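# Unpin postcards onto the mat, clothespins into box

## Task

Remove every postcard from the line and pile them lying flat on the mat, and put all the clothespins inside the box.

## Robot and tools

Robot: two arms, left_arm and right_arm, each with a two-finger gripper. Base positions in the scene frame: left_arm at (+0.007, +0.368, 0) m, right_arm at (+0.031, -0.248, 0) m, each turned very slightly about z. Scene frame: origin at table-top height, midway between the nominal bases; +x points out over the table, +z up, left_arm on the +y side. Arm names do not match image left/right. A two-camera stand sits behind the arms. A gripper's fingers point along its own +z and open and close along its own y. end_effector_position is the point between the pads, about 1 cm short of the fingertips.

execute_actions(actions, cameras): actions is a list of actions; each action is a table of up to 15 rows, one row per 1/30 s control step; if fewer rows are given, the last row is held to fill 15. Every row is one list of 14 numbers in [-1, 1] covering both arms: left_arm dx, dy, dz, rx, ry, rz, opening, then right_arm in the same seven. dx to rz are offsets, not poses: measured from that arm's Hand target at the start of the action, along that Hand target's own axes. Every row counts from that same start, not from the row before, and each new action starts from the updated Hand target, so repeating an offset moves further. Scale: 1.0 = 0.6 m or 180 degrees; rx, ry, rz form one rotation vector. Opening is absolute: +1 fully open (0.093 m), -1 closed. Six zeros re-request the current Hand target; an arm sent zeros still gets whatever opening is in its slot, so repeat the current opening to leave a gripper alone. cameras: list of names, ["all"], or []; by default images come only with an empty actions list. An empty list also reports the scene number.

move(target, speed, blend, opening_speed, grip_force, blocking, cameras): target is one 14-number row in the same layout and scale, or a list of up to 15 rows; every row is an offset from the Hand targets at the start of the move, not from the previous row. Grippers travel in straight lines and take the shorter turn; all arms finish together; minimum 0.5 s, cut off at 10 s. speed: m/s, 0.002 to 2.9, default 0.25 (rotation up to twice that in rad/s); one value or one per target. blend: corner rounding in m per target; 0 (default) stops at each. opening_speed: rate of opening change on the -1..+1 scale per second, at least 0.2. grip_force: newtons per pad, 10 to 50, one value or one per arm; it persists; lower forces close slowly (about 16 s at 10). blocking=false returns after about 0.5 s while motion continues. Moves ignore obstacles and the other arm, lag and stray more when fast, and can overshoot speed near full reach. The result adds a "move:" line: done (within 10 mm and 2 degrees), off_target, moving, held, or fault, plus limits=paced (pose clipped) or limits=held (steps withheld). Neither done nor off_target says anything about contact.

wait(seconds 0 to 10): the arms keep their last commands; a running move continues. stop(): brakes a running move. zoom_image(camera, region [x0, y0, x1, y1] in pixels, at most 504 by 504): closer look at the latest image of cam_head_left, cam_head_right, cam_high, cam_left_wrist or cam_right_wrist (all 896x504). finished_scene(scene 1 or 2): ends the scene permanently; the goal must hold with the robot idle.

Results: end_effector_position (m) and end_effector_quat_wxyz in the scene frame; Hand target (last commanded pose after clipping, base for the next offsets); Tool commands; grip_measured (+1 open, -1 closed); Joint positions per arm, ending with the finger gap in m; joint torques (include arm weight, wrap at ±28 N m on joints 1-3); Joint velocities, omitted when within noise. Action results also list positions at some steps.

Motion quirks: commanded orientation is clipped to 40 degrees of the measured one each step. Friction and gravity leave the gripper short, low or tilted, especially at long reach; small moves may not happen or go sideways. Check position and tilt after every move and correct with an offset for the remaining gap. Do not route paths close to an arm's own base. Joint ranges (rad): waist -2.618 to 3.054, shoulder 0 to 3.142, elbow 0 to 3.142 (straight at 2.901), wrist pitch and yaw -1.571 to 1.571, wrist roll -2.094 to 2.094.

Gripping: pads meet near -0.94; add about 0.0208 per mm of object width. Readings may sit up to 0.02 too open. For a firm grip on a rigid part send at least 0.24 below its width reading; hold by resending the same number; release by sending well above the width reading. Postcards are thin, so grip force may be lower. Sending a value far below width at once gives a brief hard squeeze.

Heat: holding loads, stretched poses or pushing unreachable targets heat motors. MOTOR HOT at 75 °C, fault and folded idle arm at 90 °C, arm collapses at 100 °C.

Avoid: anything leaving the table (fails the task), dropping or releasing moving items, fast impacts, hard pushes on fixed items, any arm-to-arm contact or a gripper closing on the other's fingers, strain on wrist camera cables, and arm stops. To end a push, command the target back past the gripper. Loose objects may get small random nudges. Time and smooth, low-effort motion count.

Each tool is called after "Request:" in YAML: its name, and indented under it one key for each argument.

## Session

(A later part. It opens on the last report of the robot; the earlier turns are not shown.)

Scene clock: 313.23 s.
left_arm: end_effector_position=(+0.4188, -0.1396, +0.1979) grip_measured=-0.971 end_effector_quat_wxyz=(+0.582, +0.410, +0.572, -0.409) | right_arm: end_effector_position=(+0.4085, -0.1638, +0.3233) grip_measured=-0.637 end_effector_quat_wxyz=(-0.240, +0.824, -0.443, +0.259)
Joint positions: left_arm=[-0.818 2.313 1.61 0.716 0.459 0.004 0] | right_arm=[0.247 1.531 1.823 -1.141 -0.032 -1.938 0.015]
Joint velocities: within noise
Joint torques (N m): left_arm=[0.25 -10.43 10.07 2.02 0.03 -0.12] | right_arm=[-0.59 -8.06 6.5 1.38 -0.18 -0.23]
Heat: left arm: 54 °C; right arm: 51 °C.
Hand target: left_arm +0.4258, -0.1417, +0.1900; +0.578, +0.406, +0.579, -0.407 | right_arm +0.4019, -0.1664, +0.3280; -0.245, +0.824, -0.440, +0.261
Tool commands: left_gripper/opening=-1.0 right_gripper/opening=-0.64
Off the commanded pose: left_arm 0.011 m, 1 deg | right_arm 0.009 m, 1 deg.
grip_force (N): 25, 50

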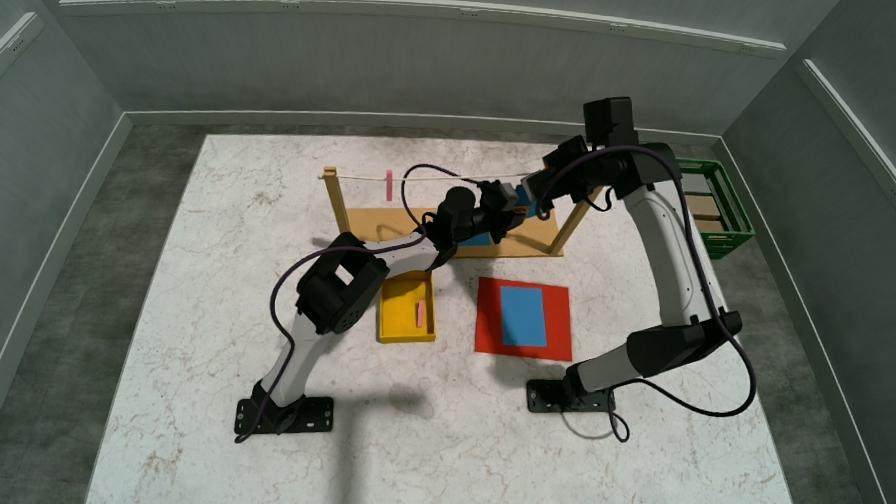

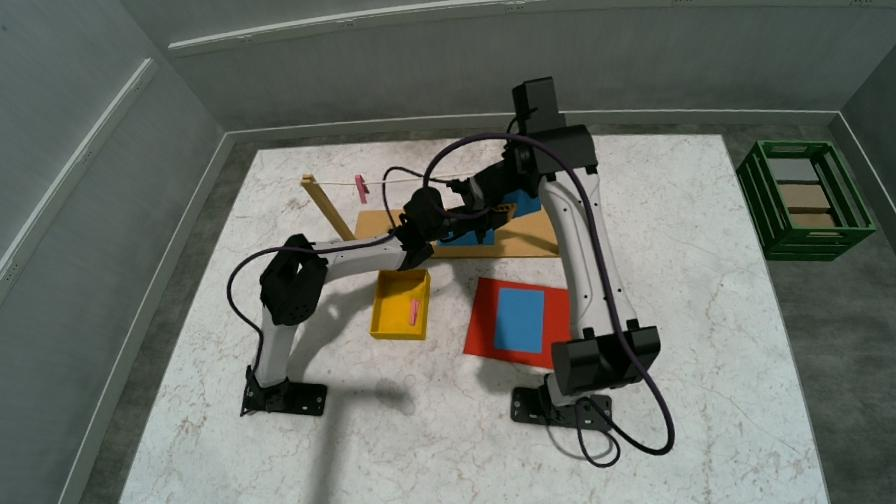

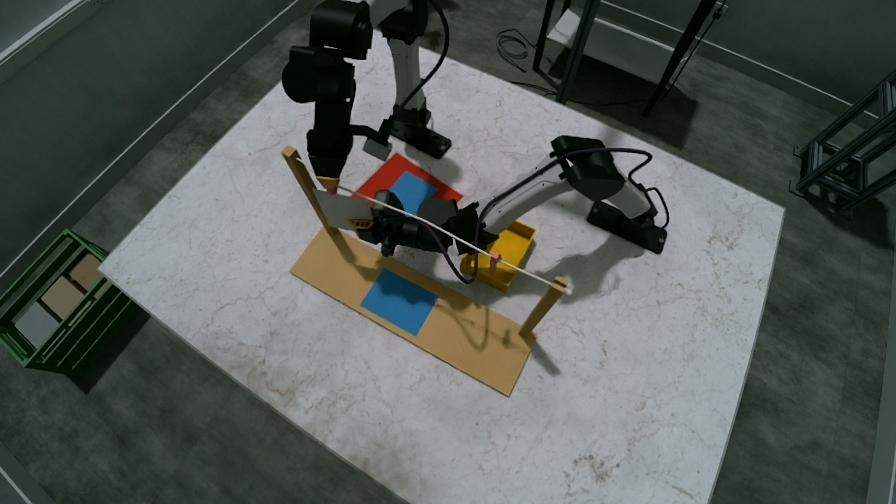

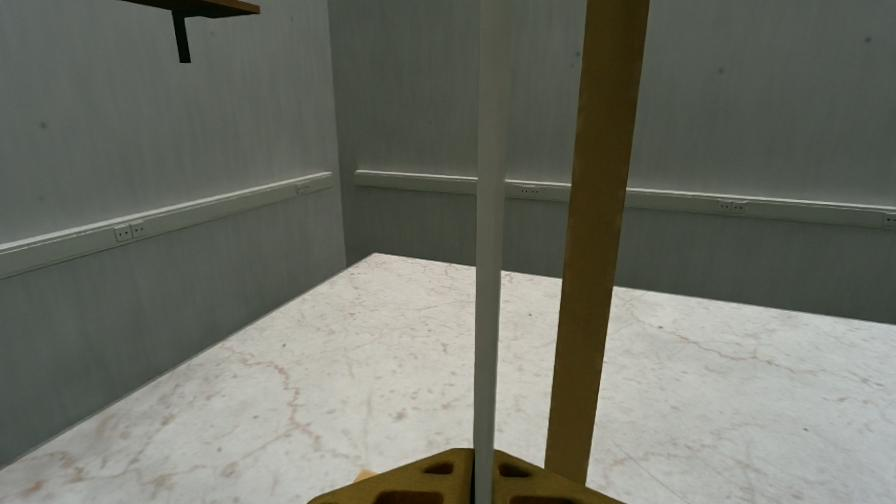

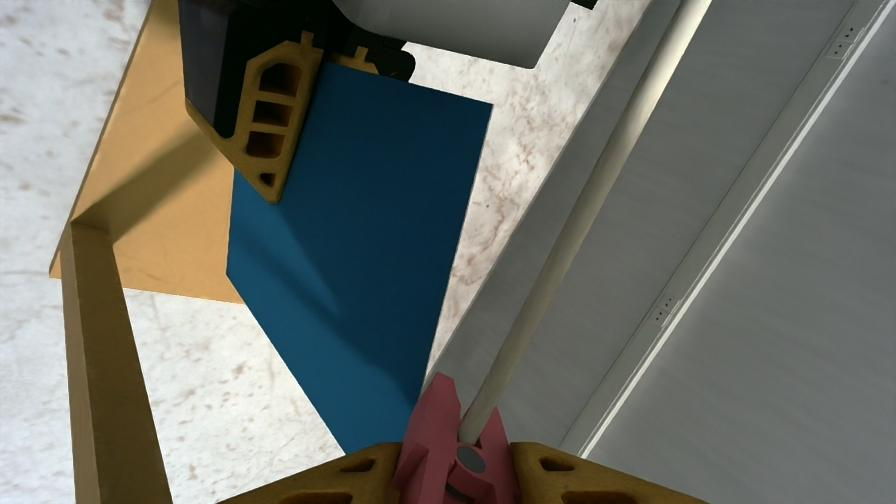

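Request:
move:
  target:
    - [0.083,0,0,0,0,0,-1,0,0,0,0,0,0,-0.64]
  speed: 0.1
  cameras: ["cam_high","cam_head_left","cam_right_wrist"]

Scene clock: 321.20 s.
left_arm: end_effector_position=(+0.4228, -0.1434, +0.1496) grip_measured=-0.971 end_effector_quat_wxyz=(+0.578, +0.410, +0.576, -0.408) | right_arm: end_effector_position=(+0.4085, -0.1638, +0.3233) grip_measured=-0.633 end_effector_quat_wxyz=(-0.240, +0.824, -0.443, +0.259)
Joint positions: left_arm=[-0.818 2.422 1.602 0.82 0.459 0.004 0] | right_arm=[0.247 1.531 1.823 -1.141 -0.032 -1.938 0.015]
Joint torques (N m): left_arm=[0.23 -11.43 7.16 2.32 0.03 -0.12] | right_arm=[-0.61 -8.05 6.53 1.38 -0.18 -0.23]
Heat: left arm: 55 °C; right arm: 51 °C.
Hand target: left_arm +0.4258, -0.1417, +0.1402; +0.578, +0.406, +0.579, -0.407 | right_arm +0.4019, -0.1664, +0.3280; -0.245, +0.824, -0.440, +0.261
Off the commanded pose: left_arm 0.010 m, 1 deg | right_arm 0.008 m, 1 deg.
grip_force (N): 25, 50
move: done
Images, in order (width x height): cam_head_left 896x504, cam_high 896x504, cam_right_wrist 896x504.

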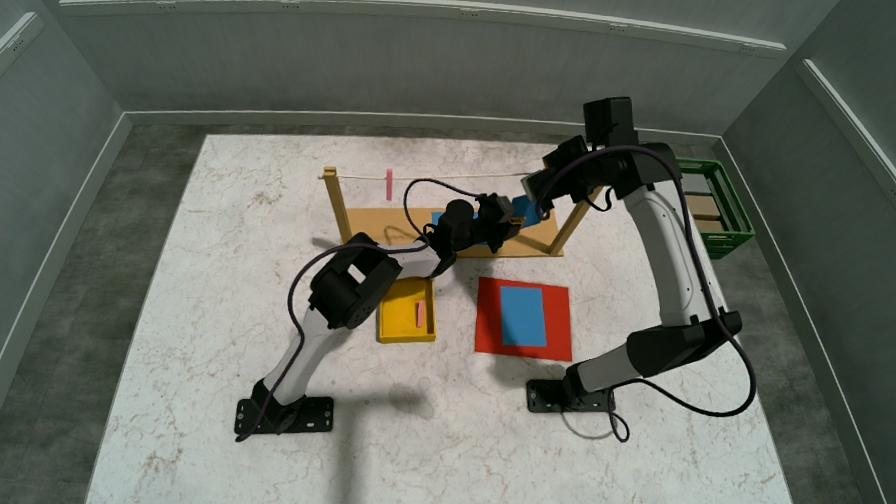

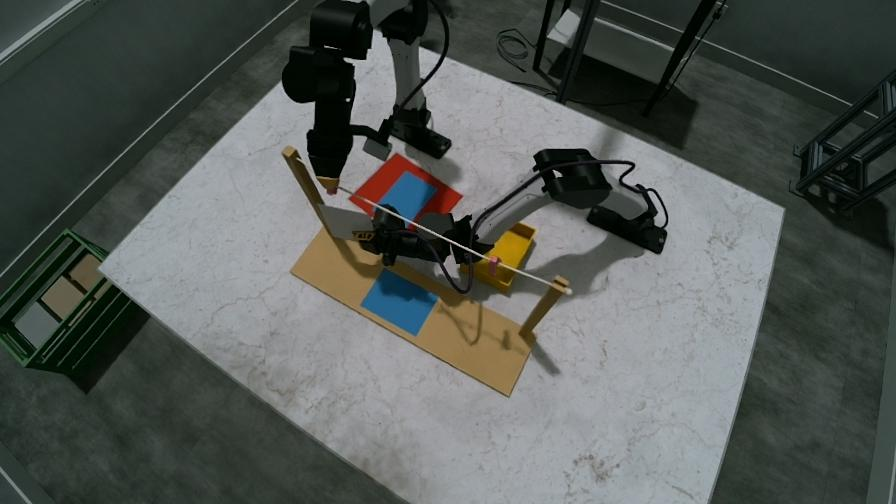

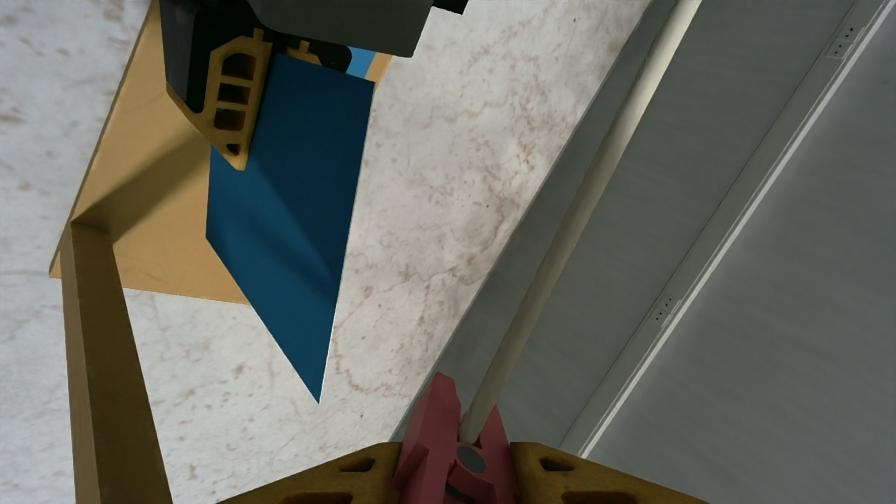

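Request:
move:
  target:
    - [0,-0.08,-0.056,0,0,0,-1,0,0,0,0,0,0,-0.64]
    - [0,-0.163,-0.1125,0,0,0,-1,0,0,0,0,0,0,-0.64]
  speed: 0.1
  blend: 0.02
  cameras: ["cam_high","cam_head_left","cam_head_right"]

Scene clock: 326.10 s.
left_arm: end_effector_position=(+0.3087, -0.1142, +0.1160) grip_measured=-0.971 end_effector_quat_wxyz=(+0.556, +0.419, +0.592, -0.406) | right_arm: end_effector_position=(+0.4085, -0.1638, +0.3233) grip_measured=-0.638 end_effector_quat_wxyz=(-0.240, +0.824, -0.443, +0.259)
Joint positions: left_arm=[-0.959 2.204 1.064 1.087 0.331 0.004 0] | right_arm=[0.247 1.531 1.823 -1.141 -0.032 -1.938 0.015]
Joint torques (N m): left_arm=[-0.16 -13.87 5.67 2.39 -0.13 -0.11] | right_arm=[-0.59 -8.05 6.49 1.38 -0.18 -0.22]
Heat: left arm: 55 °C; right arm: 51 °C.
Hand target: left_arm +0.3108, -0.1115, +0.1404; +0.578, +0.406, +0.579, -0.406 | right_arm +0.4019, -0.1664, +0.3280; -0.245, +0.824, -0.440, +0.261
Off the commanded pose: left_arm 0.025 m, 3 deg | right_arm 0.008 m, 1 deg.
grip_force (N): 25, 50
move: off_target (left_arm)
Images, in order (width x height): cam_head_left 896x504, cam_head_right 896x504, cam_high 896x504.

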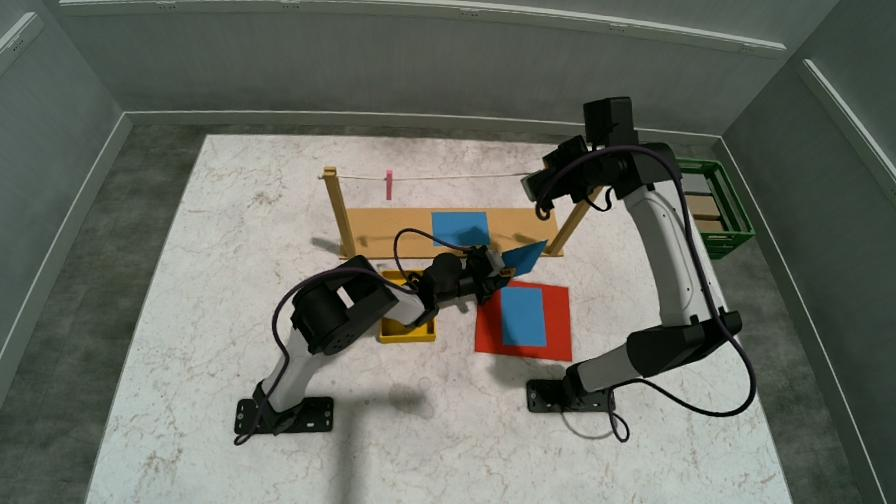

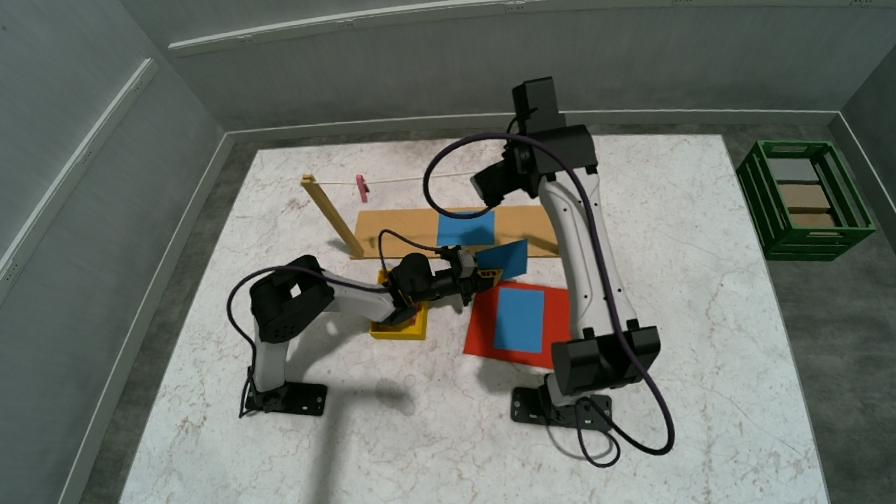

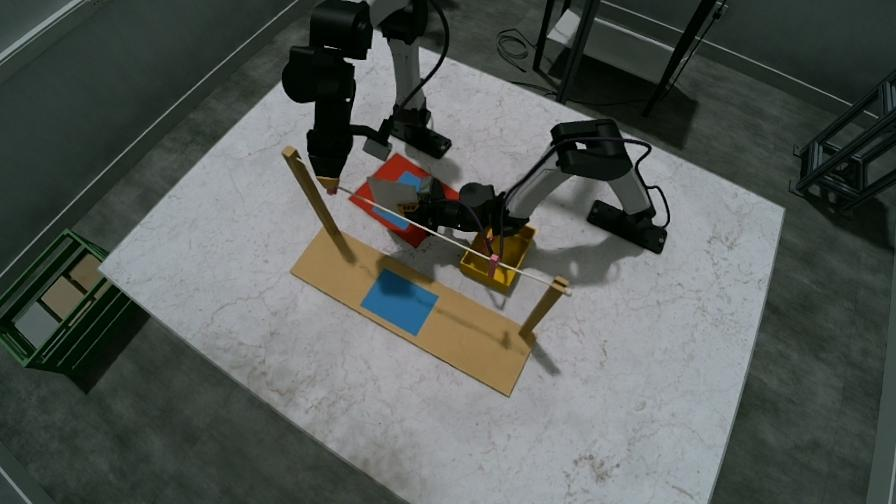

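Request:
move:
  target:
    - [-0.05,0,0,0,0,0,-1,0,0,-0.16,0,0,0,-0.64]
  speed: 0.12
  cameras: ["cam_high","cam_right_wrist","cam_head_right"]

Scene clock: 329.17 s.
left_arm: end_effector_position=(+0.3074, -0.1123, +0.1482) grip_measured=-0.971 end_effector_quat_wxyz=(+0.563, +0.417, +0.585, -0.408) | right_arm: end_effector_position=(+0.3417, -0.1823, +0.3975) grip_measured=-0.633 end_effector_quat_wxyz=(-0.243, +0.822, -0.443, +0.264)
Joint positions: left_arm=[-0.959 2.115 1.064 1.017 0.33 0.004 0] | right_arm=[0.226 1.505 2.185 -1.517 -0.045 -1.952 0.015]
Joint torques (N m): left_arm=[-0.09 -13.38 7.53 2.06 -0.12 -0.12] | right_arm=[-0.61 -3.69 7.3 1.29 -0.2 -0.24]
Heat: left arm: 57 °C; right arm: 51 °C.
Hand target: left_arm +0.3109, -0.1115, +0.1702; +0.578, +0.406, +0.579, -0.406 | right_arm +0.3398, -0.1831, +0.3993; -0.245, +0.824, -0.439, +0.261
Off the commanded pose: left_arm 0.022 m, 2 deg | right_arm 0.003 m, 1 deg.
grip_force (N): 25, 50
move: off_target (left_arm)
Images, in order (width x height): cam_head_right 896x504, cam_high 896x504, cam_right_wrist 896x504.

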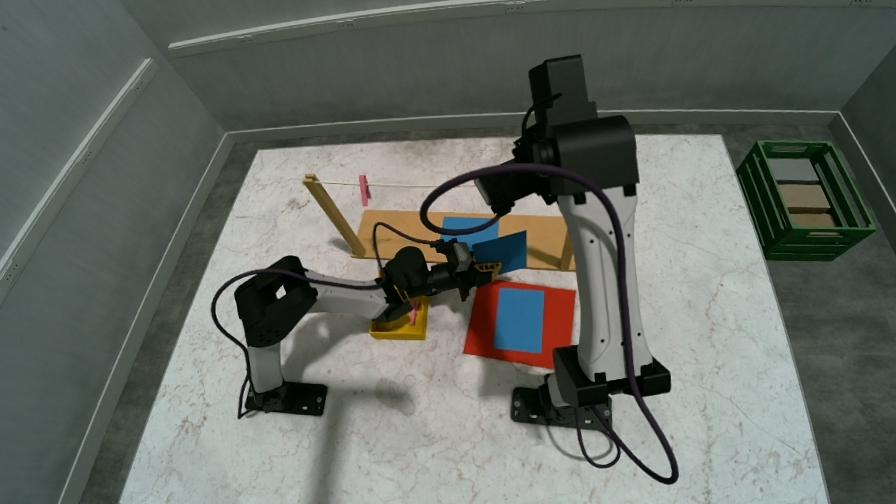

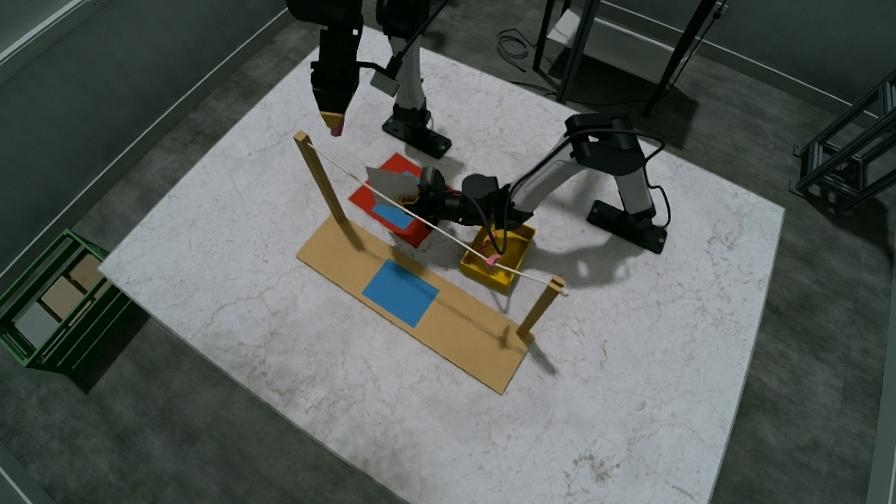

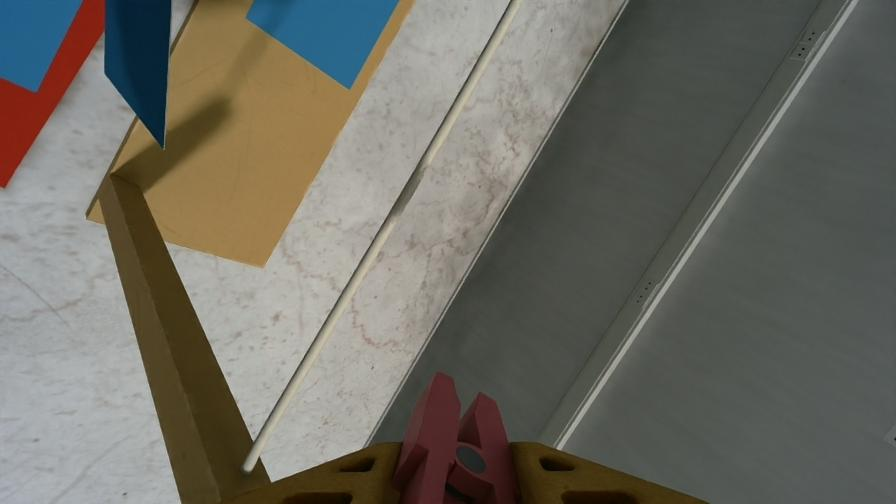

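Request:
move:
  target:
    - [-0.028,-0.155,-0.086,-0.0045,0.2293,-0.4443,-1,0.032,0.097,-0.141,0,0,0,-0.64]
  speed: 0.2
  cameras: ["cam_high","cam_head_left","cam_head_right"]

Scene clock: 342.00 s.
left_arm: end_effector_position=(+0.2054, -0.0937, +0.1626) grip_measured=-0.972 end_effector_quat_wxyz=(-0.037, +0.048, +0.864, -0.499) | right_arm: end_effector_position=(+0.2637, -0.2428, +0.4329) grip_measured=-0.633 end_effector_quat_wxyz=(-0.265, +0.772, -0.468, +0.339)
Joint positions: left_arm=[-1.013 1.821 1.27 -0.107 0.617 -1.17 0] | right_arm=[-0.06 1.227 2.081 -1.547 -0.171 -2.073 0.015]
Joint torques (N m): left_arm=[0.14 -11.73 10.02 1.75 0.42 -0.13] | right_arm=[-0.61 -1.42 3.88 1.48 -0.24 -0.23]
Heat: left arm: 61 °C; right arm: 51 °C.
Hand target: left_arm +0.2059, -0.0945, +0.1872; -0.032, +0.051, +0.855, -0.515 | right_arm +0.2597, -0.2429, +0.4296; -0.245, +0.824, -0.439, +0.261
Off the commanded pose: left_arm 0.025 m, 2 deg | right_arm 0.005 m, 11 deg.
joint sent to its limit (right arm) — joint 4 (wrist pitch), lower limit; joint 6 (wrist roll), lower limit. The joint targets are off in orientation, not in position.
grip_force (N): 25, 50
move: off_target (left_arm, right_arm)
Images, in order (width x height): cam_head_left 896x504, cam_head_right 896x504, cam_high 896x504.

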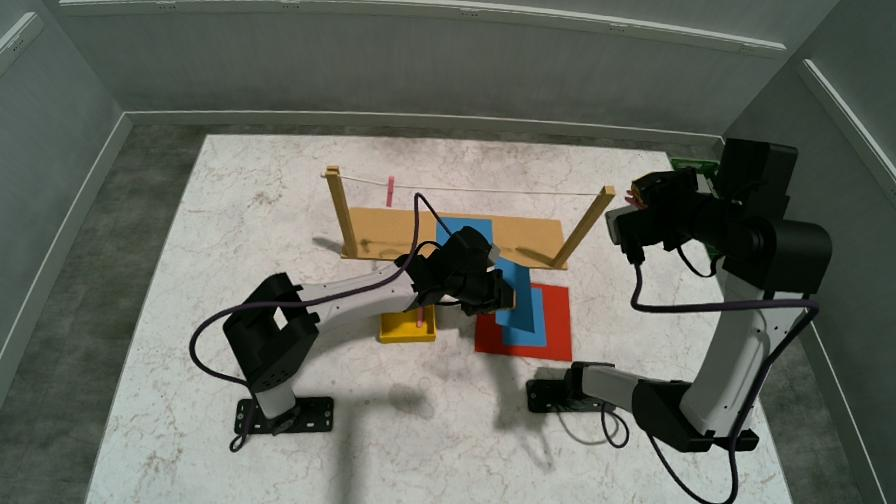

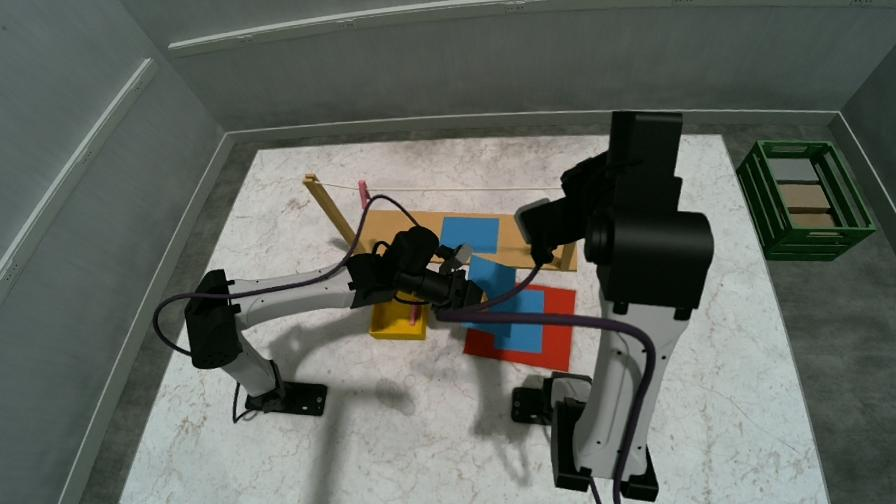

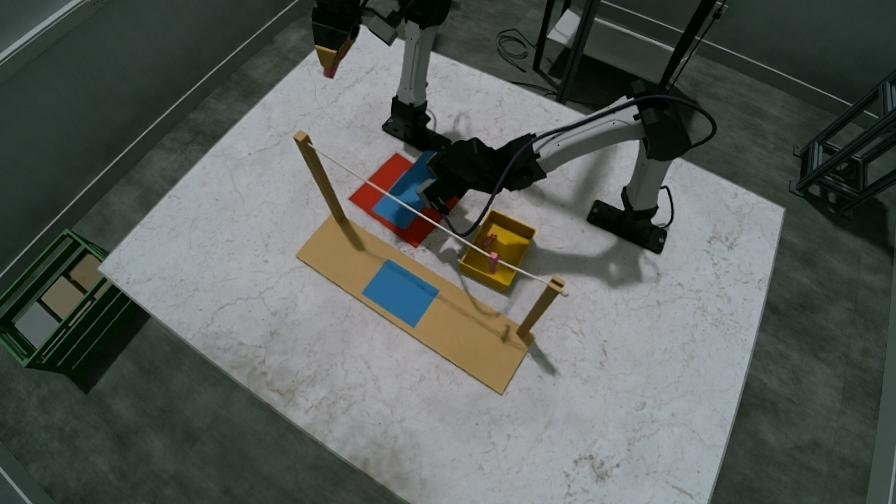

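Request:
zoom_image:
  camera: "cam_head_left"
  region: [420, 210, 600, 370]

Request:
zoom_image:
  camera: "cam_head_right"
  region: [400, 190, 600, 390]

Scaled by 2.800 from the camera's 896x504 image, which has a finer 1280x720 frame.

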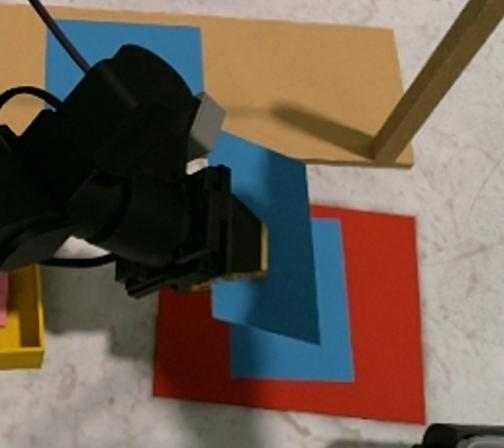

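Scaled by 2.520 from the camera's 896x504 image, which has a finer 1280x720 frame.

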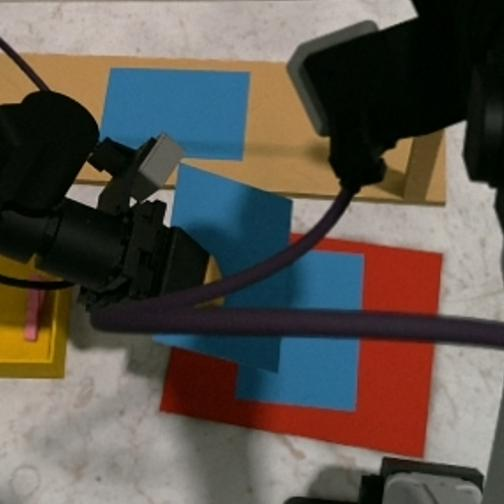

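Request:
move:
  target:
    - [-0.0127,0.158,0.135,0,0,0,-1,0,0,0,0,0,0,-0.64]
  speed: 0.12
  cameras: ["cam_head_left","cam_head_right"]

Request:
zoom_image:
  camera: "cam_head_left"
  region: [440, 230, 600, 390]

Request:
zoom_image:
  camera: "cam_head_right"
  region: [440, 230, 600, 390]

Scene clock: 364.90 s.
left_arm: end_effector_position=(+0.2091, -0.1207, +0.0712) grip_measured=-0.972 end_effector_quat_wxyz=(-0.036, +0.056, +0.854, -0.516) | right_arm: end_effector_position=(+0.2637, -0.2428, +0.4329) grip_measured=-0.634 end_effector_quat_wxyz=(-0.265, +0.772, -0.468, +0.339)
Joint positions: left_arm=[-1.037 2.068 1.172 0.289 0.617 -1.194 0] | right_arm=[-0.06 1.227 2.081 -1.547 -0.171 -2.073 0.015]
Joint torques (N m): left_arm=[-0.5 -8.95 6.74 2.14 0.14 -0.1] | right_arm=[-0.59 -1.42 3.93 1.49 -0.23 -0.23]
Heat: left arm: 58 °C; right arm: 50 °C.
Hand target: left_arm +0.2100, -0.1227, +0.0656; -0.032, +0.051, +0.855, -0.515 | right_arm +0.2597, -0.2429, +0.4296; -0.244, +0.824, -0.439, +0.261
Off the commanded pose: left_arm 0.006 m, 1 deg | right_arm 0.005 m, 11 deg.
joint sent to its limit (right arm) — joint 4 (wrist pitch), lower limit; joint 6 (wrist roll), lower limit. The joint targets are off in orientation, not in position.
grip_force (N): 25, 50
move: off_target (right_arm)
Images, in order (width x height): cam_head_left 896x504, cam_head_right 896x504.

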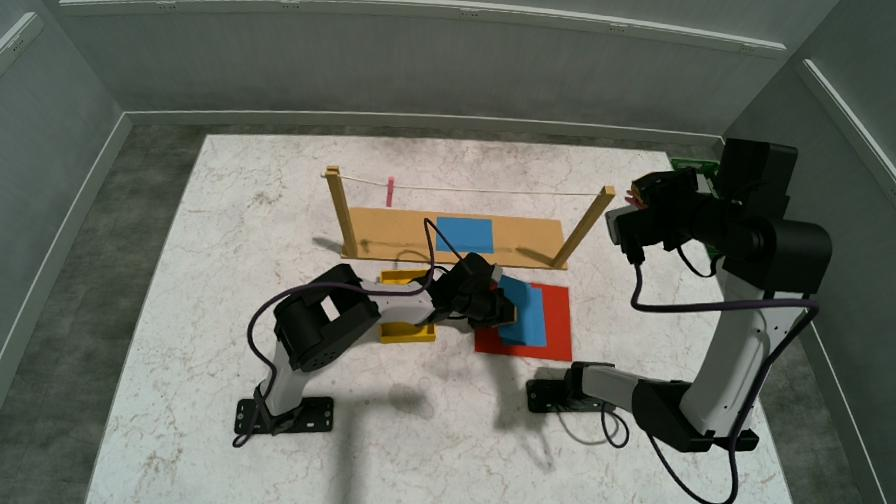

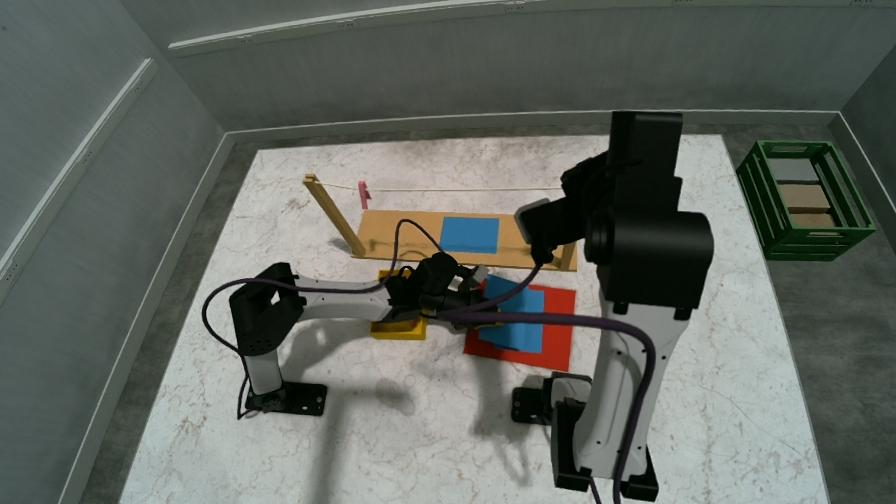

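Scaled by 3.150 from the camera's 896x504 image, which has a finer 1280x720 frame.

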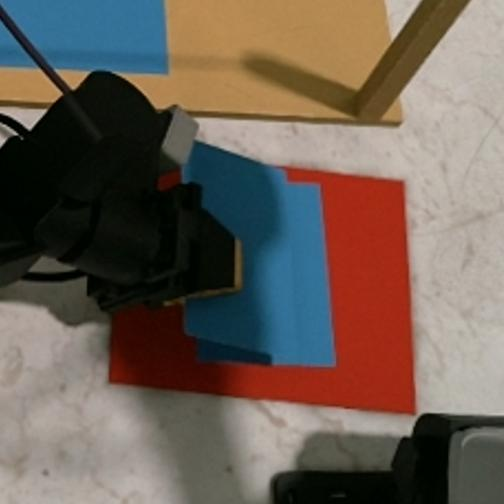

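Scaled by 3.150 from the camera's 896x504 image, which has a finer 1280x720 frame.

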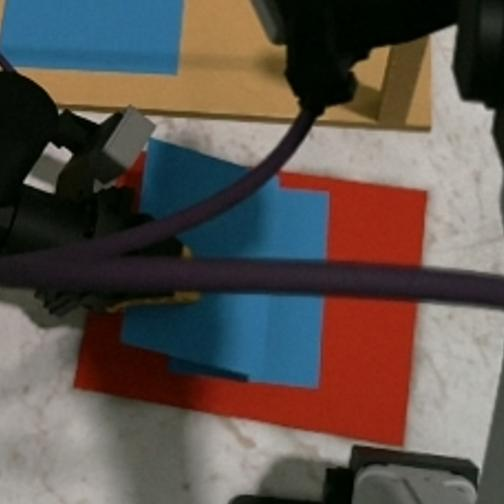

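Request:
move:
  target:
    - [-0.003,0.041,0.049,0,0,0,-1,0,0,0,0,0,0,-0.64]
  speed: 0.08
  cameras: ["cam_head_left","cam_head_right"]

Request:
zoom_image:
  camera: "cam_head_left"
  region: [440, 230, 600, 390]

Request:
zoom_image:
  camera: "cam_head_right"
  region: [440, 230, 600, 390]

Scene clock: 372.23 s.
left_arm: end_effector_position=(+0.2059, -0.1329, +0.0380) grip_measured=-0.972 end_effector_quat_wxyz=(-0.040, +0.059, +0.851, -0.520) | right_arm: end_effector_position=(+0.2637, -0.2428, +0.4329) grip_measured=-0.636 end_effector_quat_wxyz=(-0.265, +0.772, -0.468, +0.339)
Joint positions: left_arm=[-1.055 2.181 1.182 0.407 0.614 -1.207 0] | right_arm=[-0.06 1.227 2.081 -1.547 -0.171 -2.073 0.015]
Joint torques (N m): left_arm=[-0.53 -8.47 8.03 2.01 0 -0.04] | right_arm=[-0.61 -1.39 3.9 1.49 -0.23 -0.23]
Heat: left arm: 56 °C; right arm: 49 °C.
Hand target: left_arm +0.2101, -0.1373, +0.0301; -0.032, +0.051, +0.855, -0.516 | right_arm +0.2597, -0.2429, +0.4296; -0.244, +0.824, -0.439, +0.261
Off the commanded pose: left_arm 0.010 m, 1 deg | right_arm 0.005 m, 11 deg.
joint sent to its limit (right arm) — joint 4 (wrist pitch), lower limit; joint 6 (wrist roll), lower limit. The joint targets are off in orientation, not in position.
grip_force (N): 25, 50
move: off_target (right_arm)
Images, in order (width x height): cam_head_left 896x504, cam_head_right 896x504.

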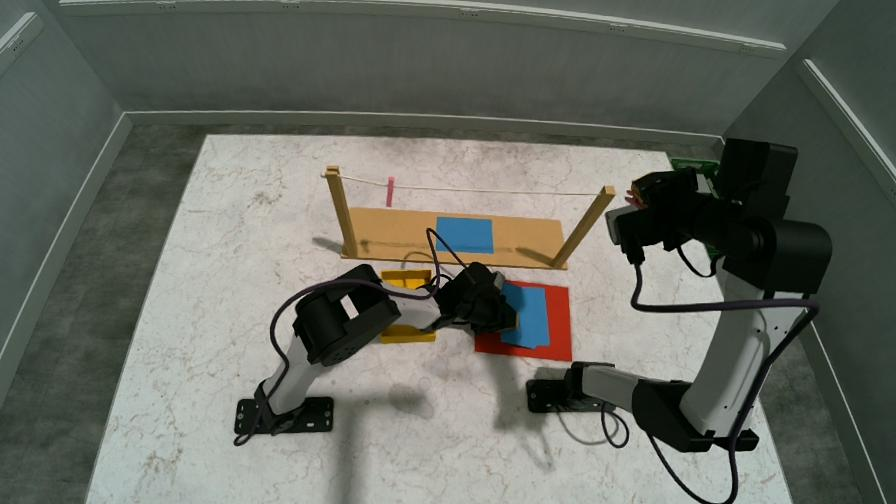

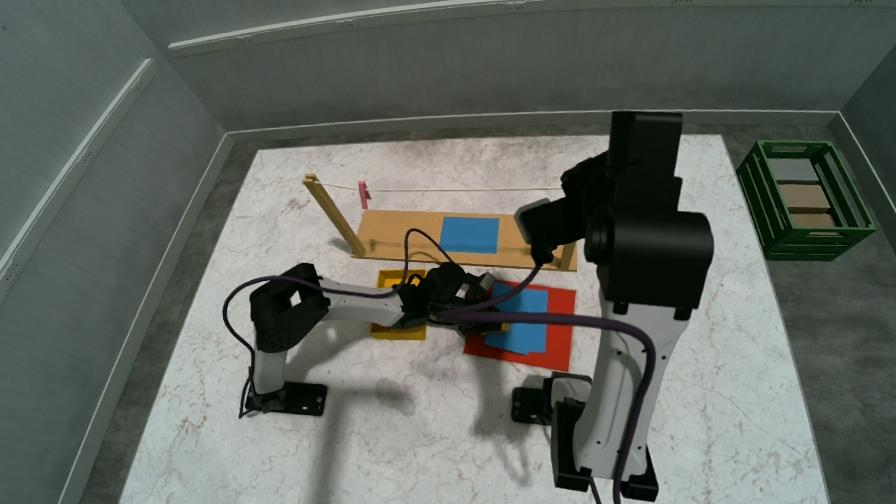

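Scaled by 3.150 from the camera's 896x504 image, which has a finer 1280x720 frame.

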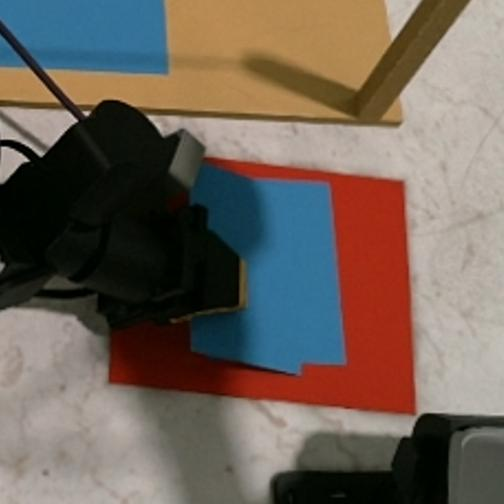

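Scaled by 3.150 from the camera's 896x504 image, which has a finer 1280x720 frame.

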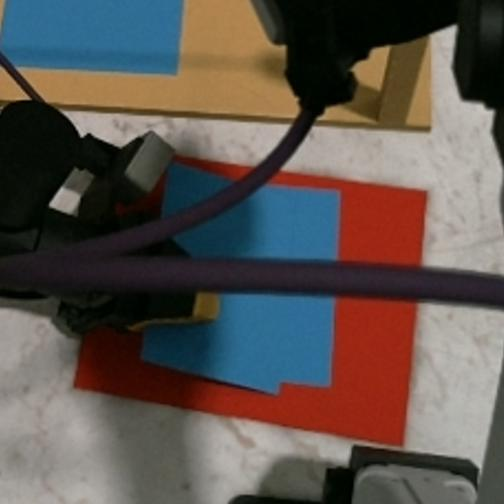

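Request:
move:
  target:
    - [0,-0.059,-0.031,0,0,0,-1,0,0,0,0,0,0,-0.64]
    - [-0.0165,-0.0838,0.0157,0,0,0,-1,0,0,0,0,0,0,-0.64]
  speed: 0.1
  blend: 0.01
  cameras: ["cam_head_left","cam_head_right"]

Request:
zoom_image:
  camera: "cam_head_left"
  region: [440, 230, 600, 390]

Request:
zoom_image:
  camera: "cam_head_right"
  region: [440, 230, 600, 390]

Scene clock: 380.33 s.
left_arm: end_effector_position=(+0.2122, -0.1672, +0.0778) grip_measured=-0.972 end_effector_quat_wxyz=(-0.034, +0.061, +0.849, -0.523) | right_arm: end_effector_position=(+0.2637, -0.2428, +0.4329) grip_measured=-0.640 end_effector_quat_wxyz=(-0.265, +0.772, -0.468, +0.339)
Joint positions: left_arm=[-1.085 2.185 1.377 0.239 0.585 -1.224 0] | right_arm=[-0.06 1.227 2.081 -1.547 -0.171 -2.073 0.014]
Joint torques (N m): left_arm=[-0.27 -9.63 8.98 1.84 0.05 -0.09] | right_arm=[-0.61 -1.4 3.92 1.49 -0.23 -0.23]
Heat: left arm: 56 °C; right arm: 49 °C.
Hand target: left_arm +0.2160, -0.1701, +0.0703; -0.032, +0.052, +0.855, -0.516 | right_arm +0.2597, -0.2429, +0.4296; -0.244, +0.824, -0.439, +0.261
Off the commanded pose: left_arm 0.009 m, 2 deg | right_arm 0.005 m, 11 deg.
joint sent to its limit (right arm) — joint 4 (wrist pitch), lower limit; joint 6 (wrist roll), lower limit. The joint targets are off in orientation, not in position.
grip_force (N): 25, 50
move: off_target (right_arm)
Images, in order (width x height): cam_head_left 896x504, cam_head_right 896x504.

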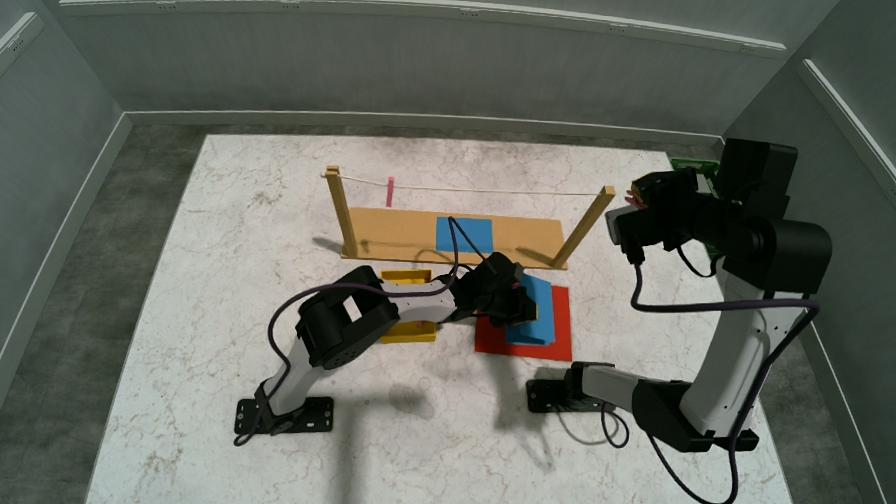

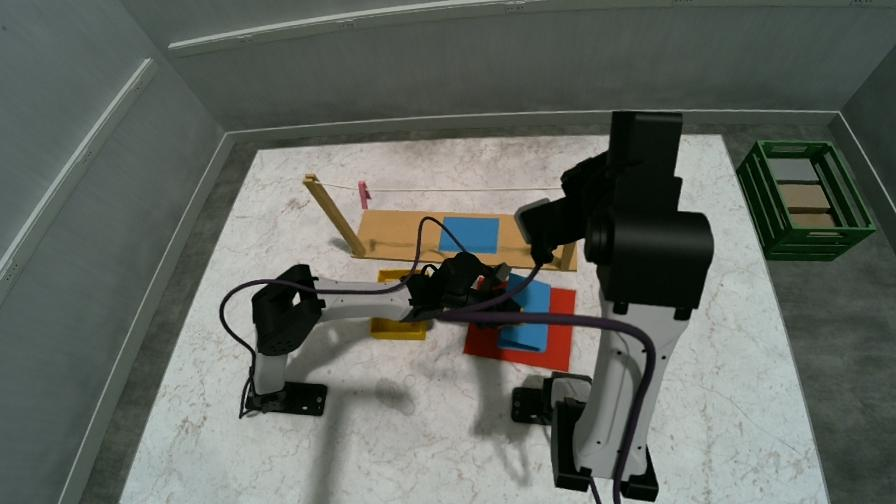

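Scaled by 3.150 from the camera's 896x504 image, which has a finer 1280x720 frame.

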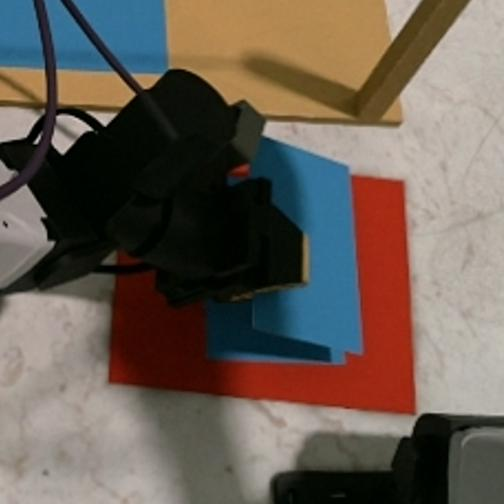

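Scaled by 3.150 from the camera's 896x504 image, which has a finer 1280x720 frame.

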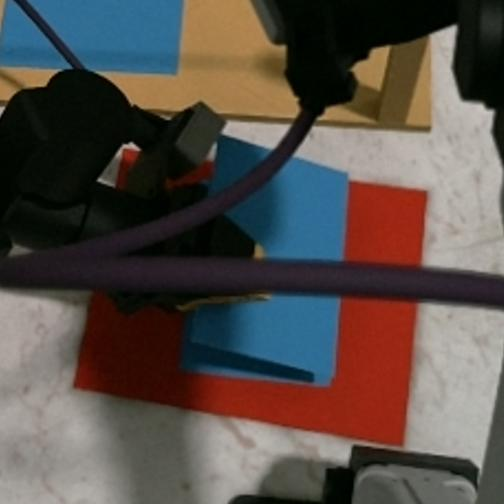

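Request:
move:
  target:
    - [0.0026,0.0694,0.0123,0,0,0,-1,0,0,0,0,0,0,-0.64]
    - [0.003,0.0853,0.017,0,0,0,-1,0,0,0,0,0,0,-0.64]
  speed: 0.06
  blend: 0.005
  cameras: ["cam_head_left","cam_head_right"]

Request:
zoom_image:
  camera: "cam_head_left"
  region: [440, 230, 600, 390]

Request:
zoom_image:
  camera: "cam_head_right"
  region: [440, 230, 600, 390]

Scene clock: 385.07 s.
left_arm: end_effector_position=(+0.2143, -0.1593, +0.0379) grip_measured=-0.972 end_effector_quat_wxyz=(-0.030, +0.058, +0.848, -0.526) | right_arm: end_effector_position=(+0.2637, -0.2428, +0.4329) grip_measured=-0.636 end_effector_quat_wxyz=(-0.265, +0.772, -0.468, +0.339)
Joint positions: left_arm=[-1.075 2.256 1.299 0.396 0.585 -1.224 0] | right_arm=[-0.06 1.227 2.081 -1.547 -0.171 -2.073 0.015]
Joint torques (N m): left_arm=[0.34 -9.16 5.91 2 0.22 0.02] | right_arm=[-0.57 -1.42 3.9 1.5 -0.22 -0.23]
Heat: left arm: 55 °C; right arm: 49 °C.
Hand target: left_arm +0.2160, -0.1550, +0.0200; -0.032, +0.051, +0.855, -0.515 | right_arm +0.2597, -0.2429, +0.4296; -0.244, +0.824, -0.439, +0.261
Off the commanded pose: left_arm 0.018 m, 2 deg | right_arm 0.005 m, 11 deg.
joint sent to its limit (right arm) — joint 4 (wrist pitch), lower limit; joint 6 (wrist roll), lower limit. The joint targets are off in orientation, not in position.
grip_force (N): 25, 50
move: off_target (left_arm, right_arm)
Images, in order (width x height): cam_head_left 896x504, cam_head_right 896x504.

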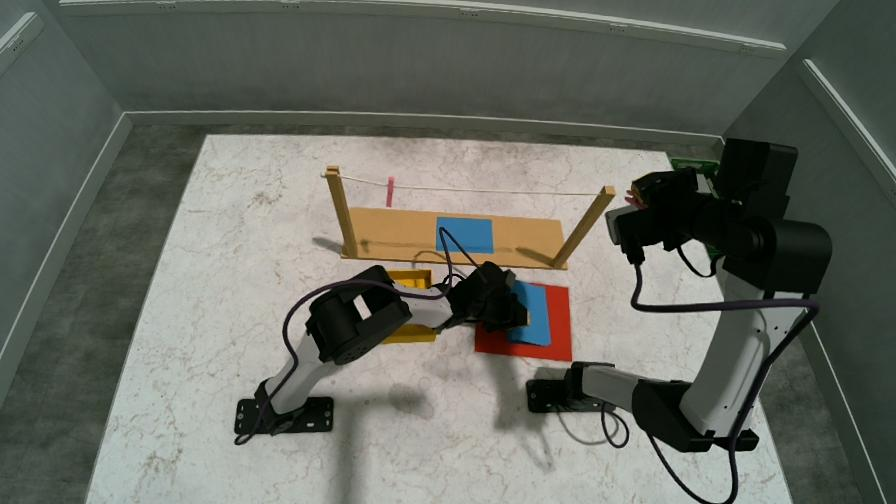

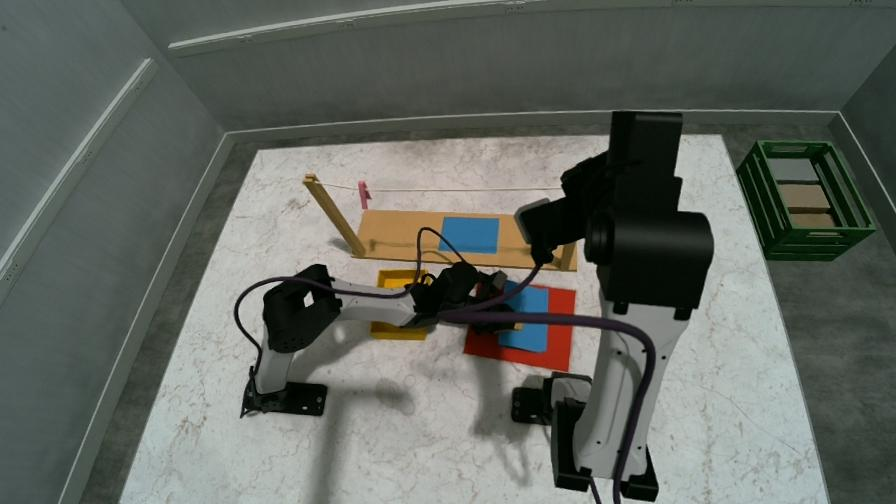

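Scaled by 3.150 from the camera's 896x504 image, which has a finer 1280x720 frame.

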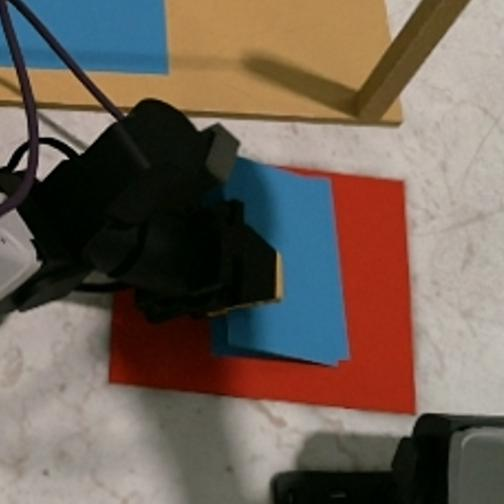

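Scaled by 3.150 from the camera's 896x504 image, which has a finer 1280x720 frame.

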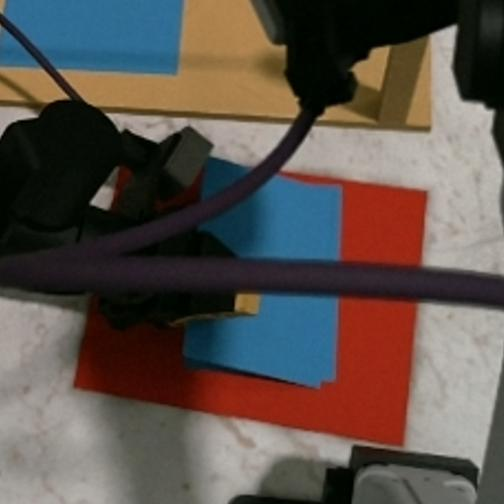

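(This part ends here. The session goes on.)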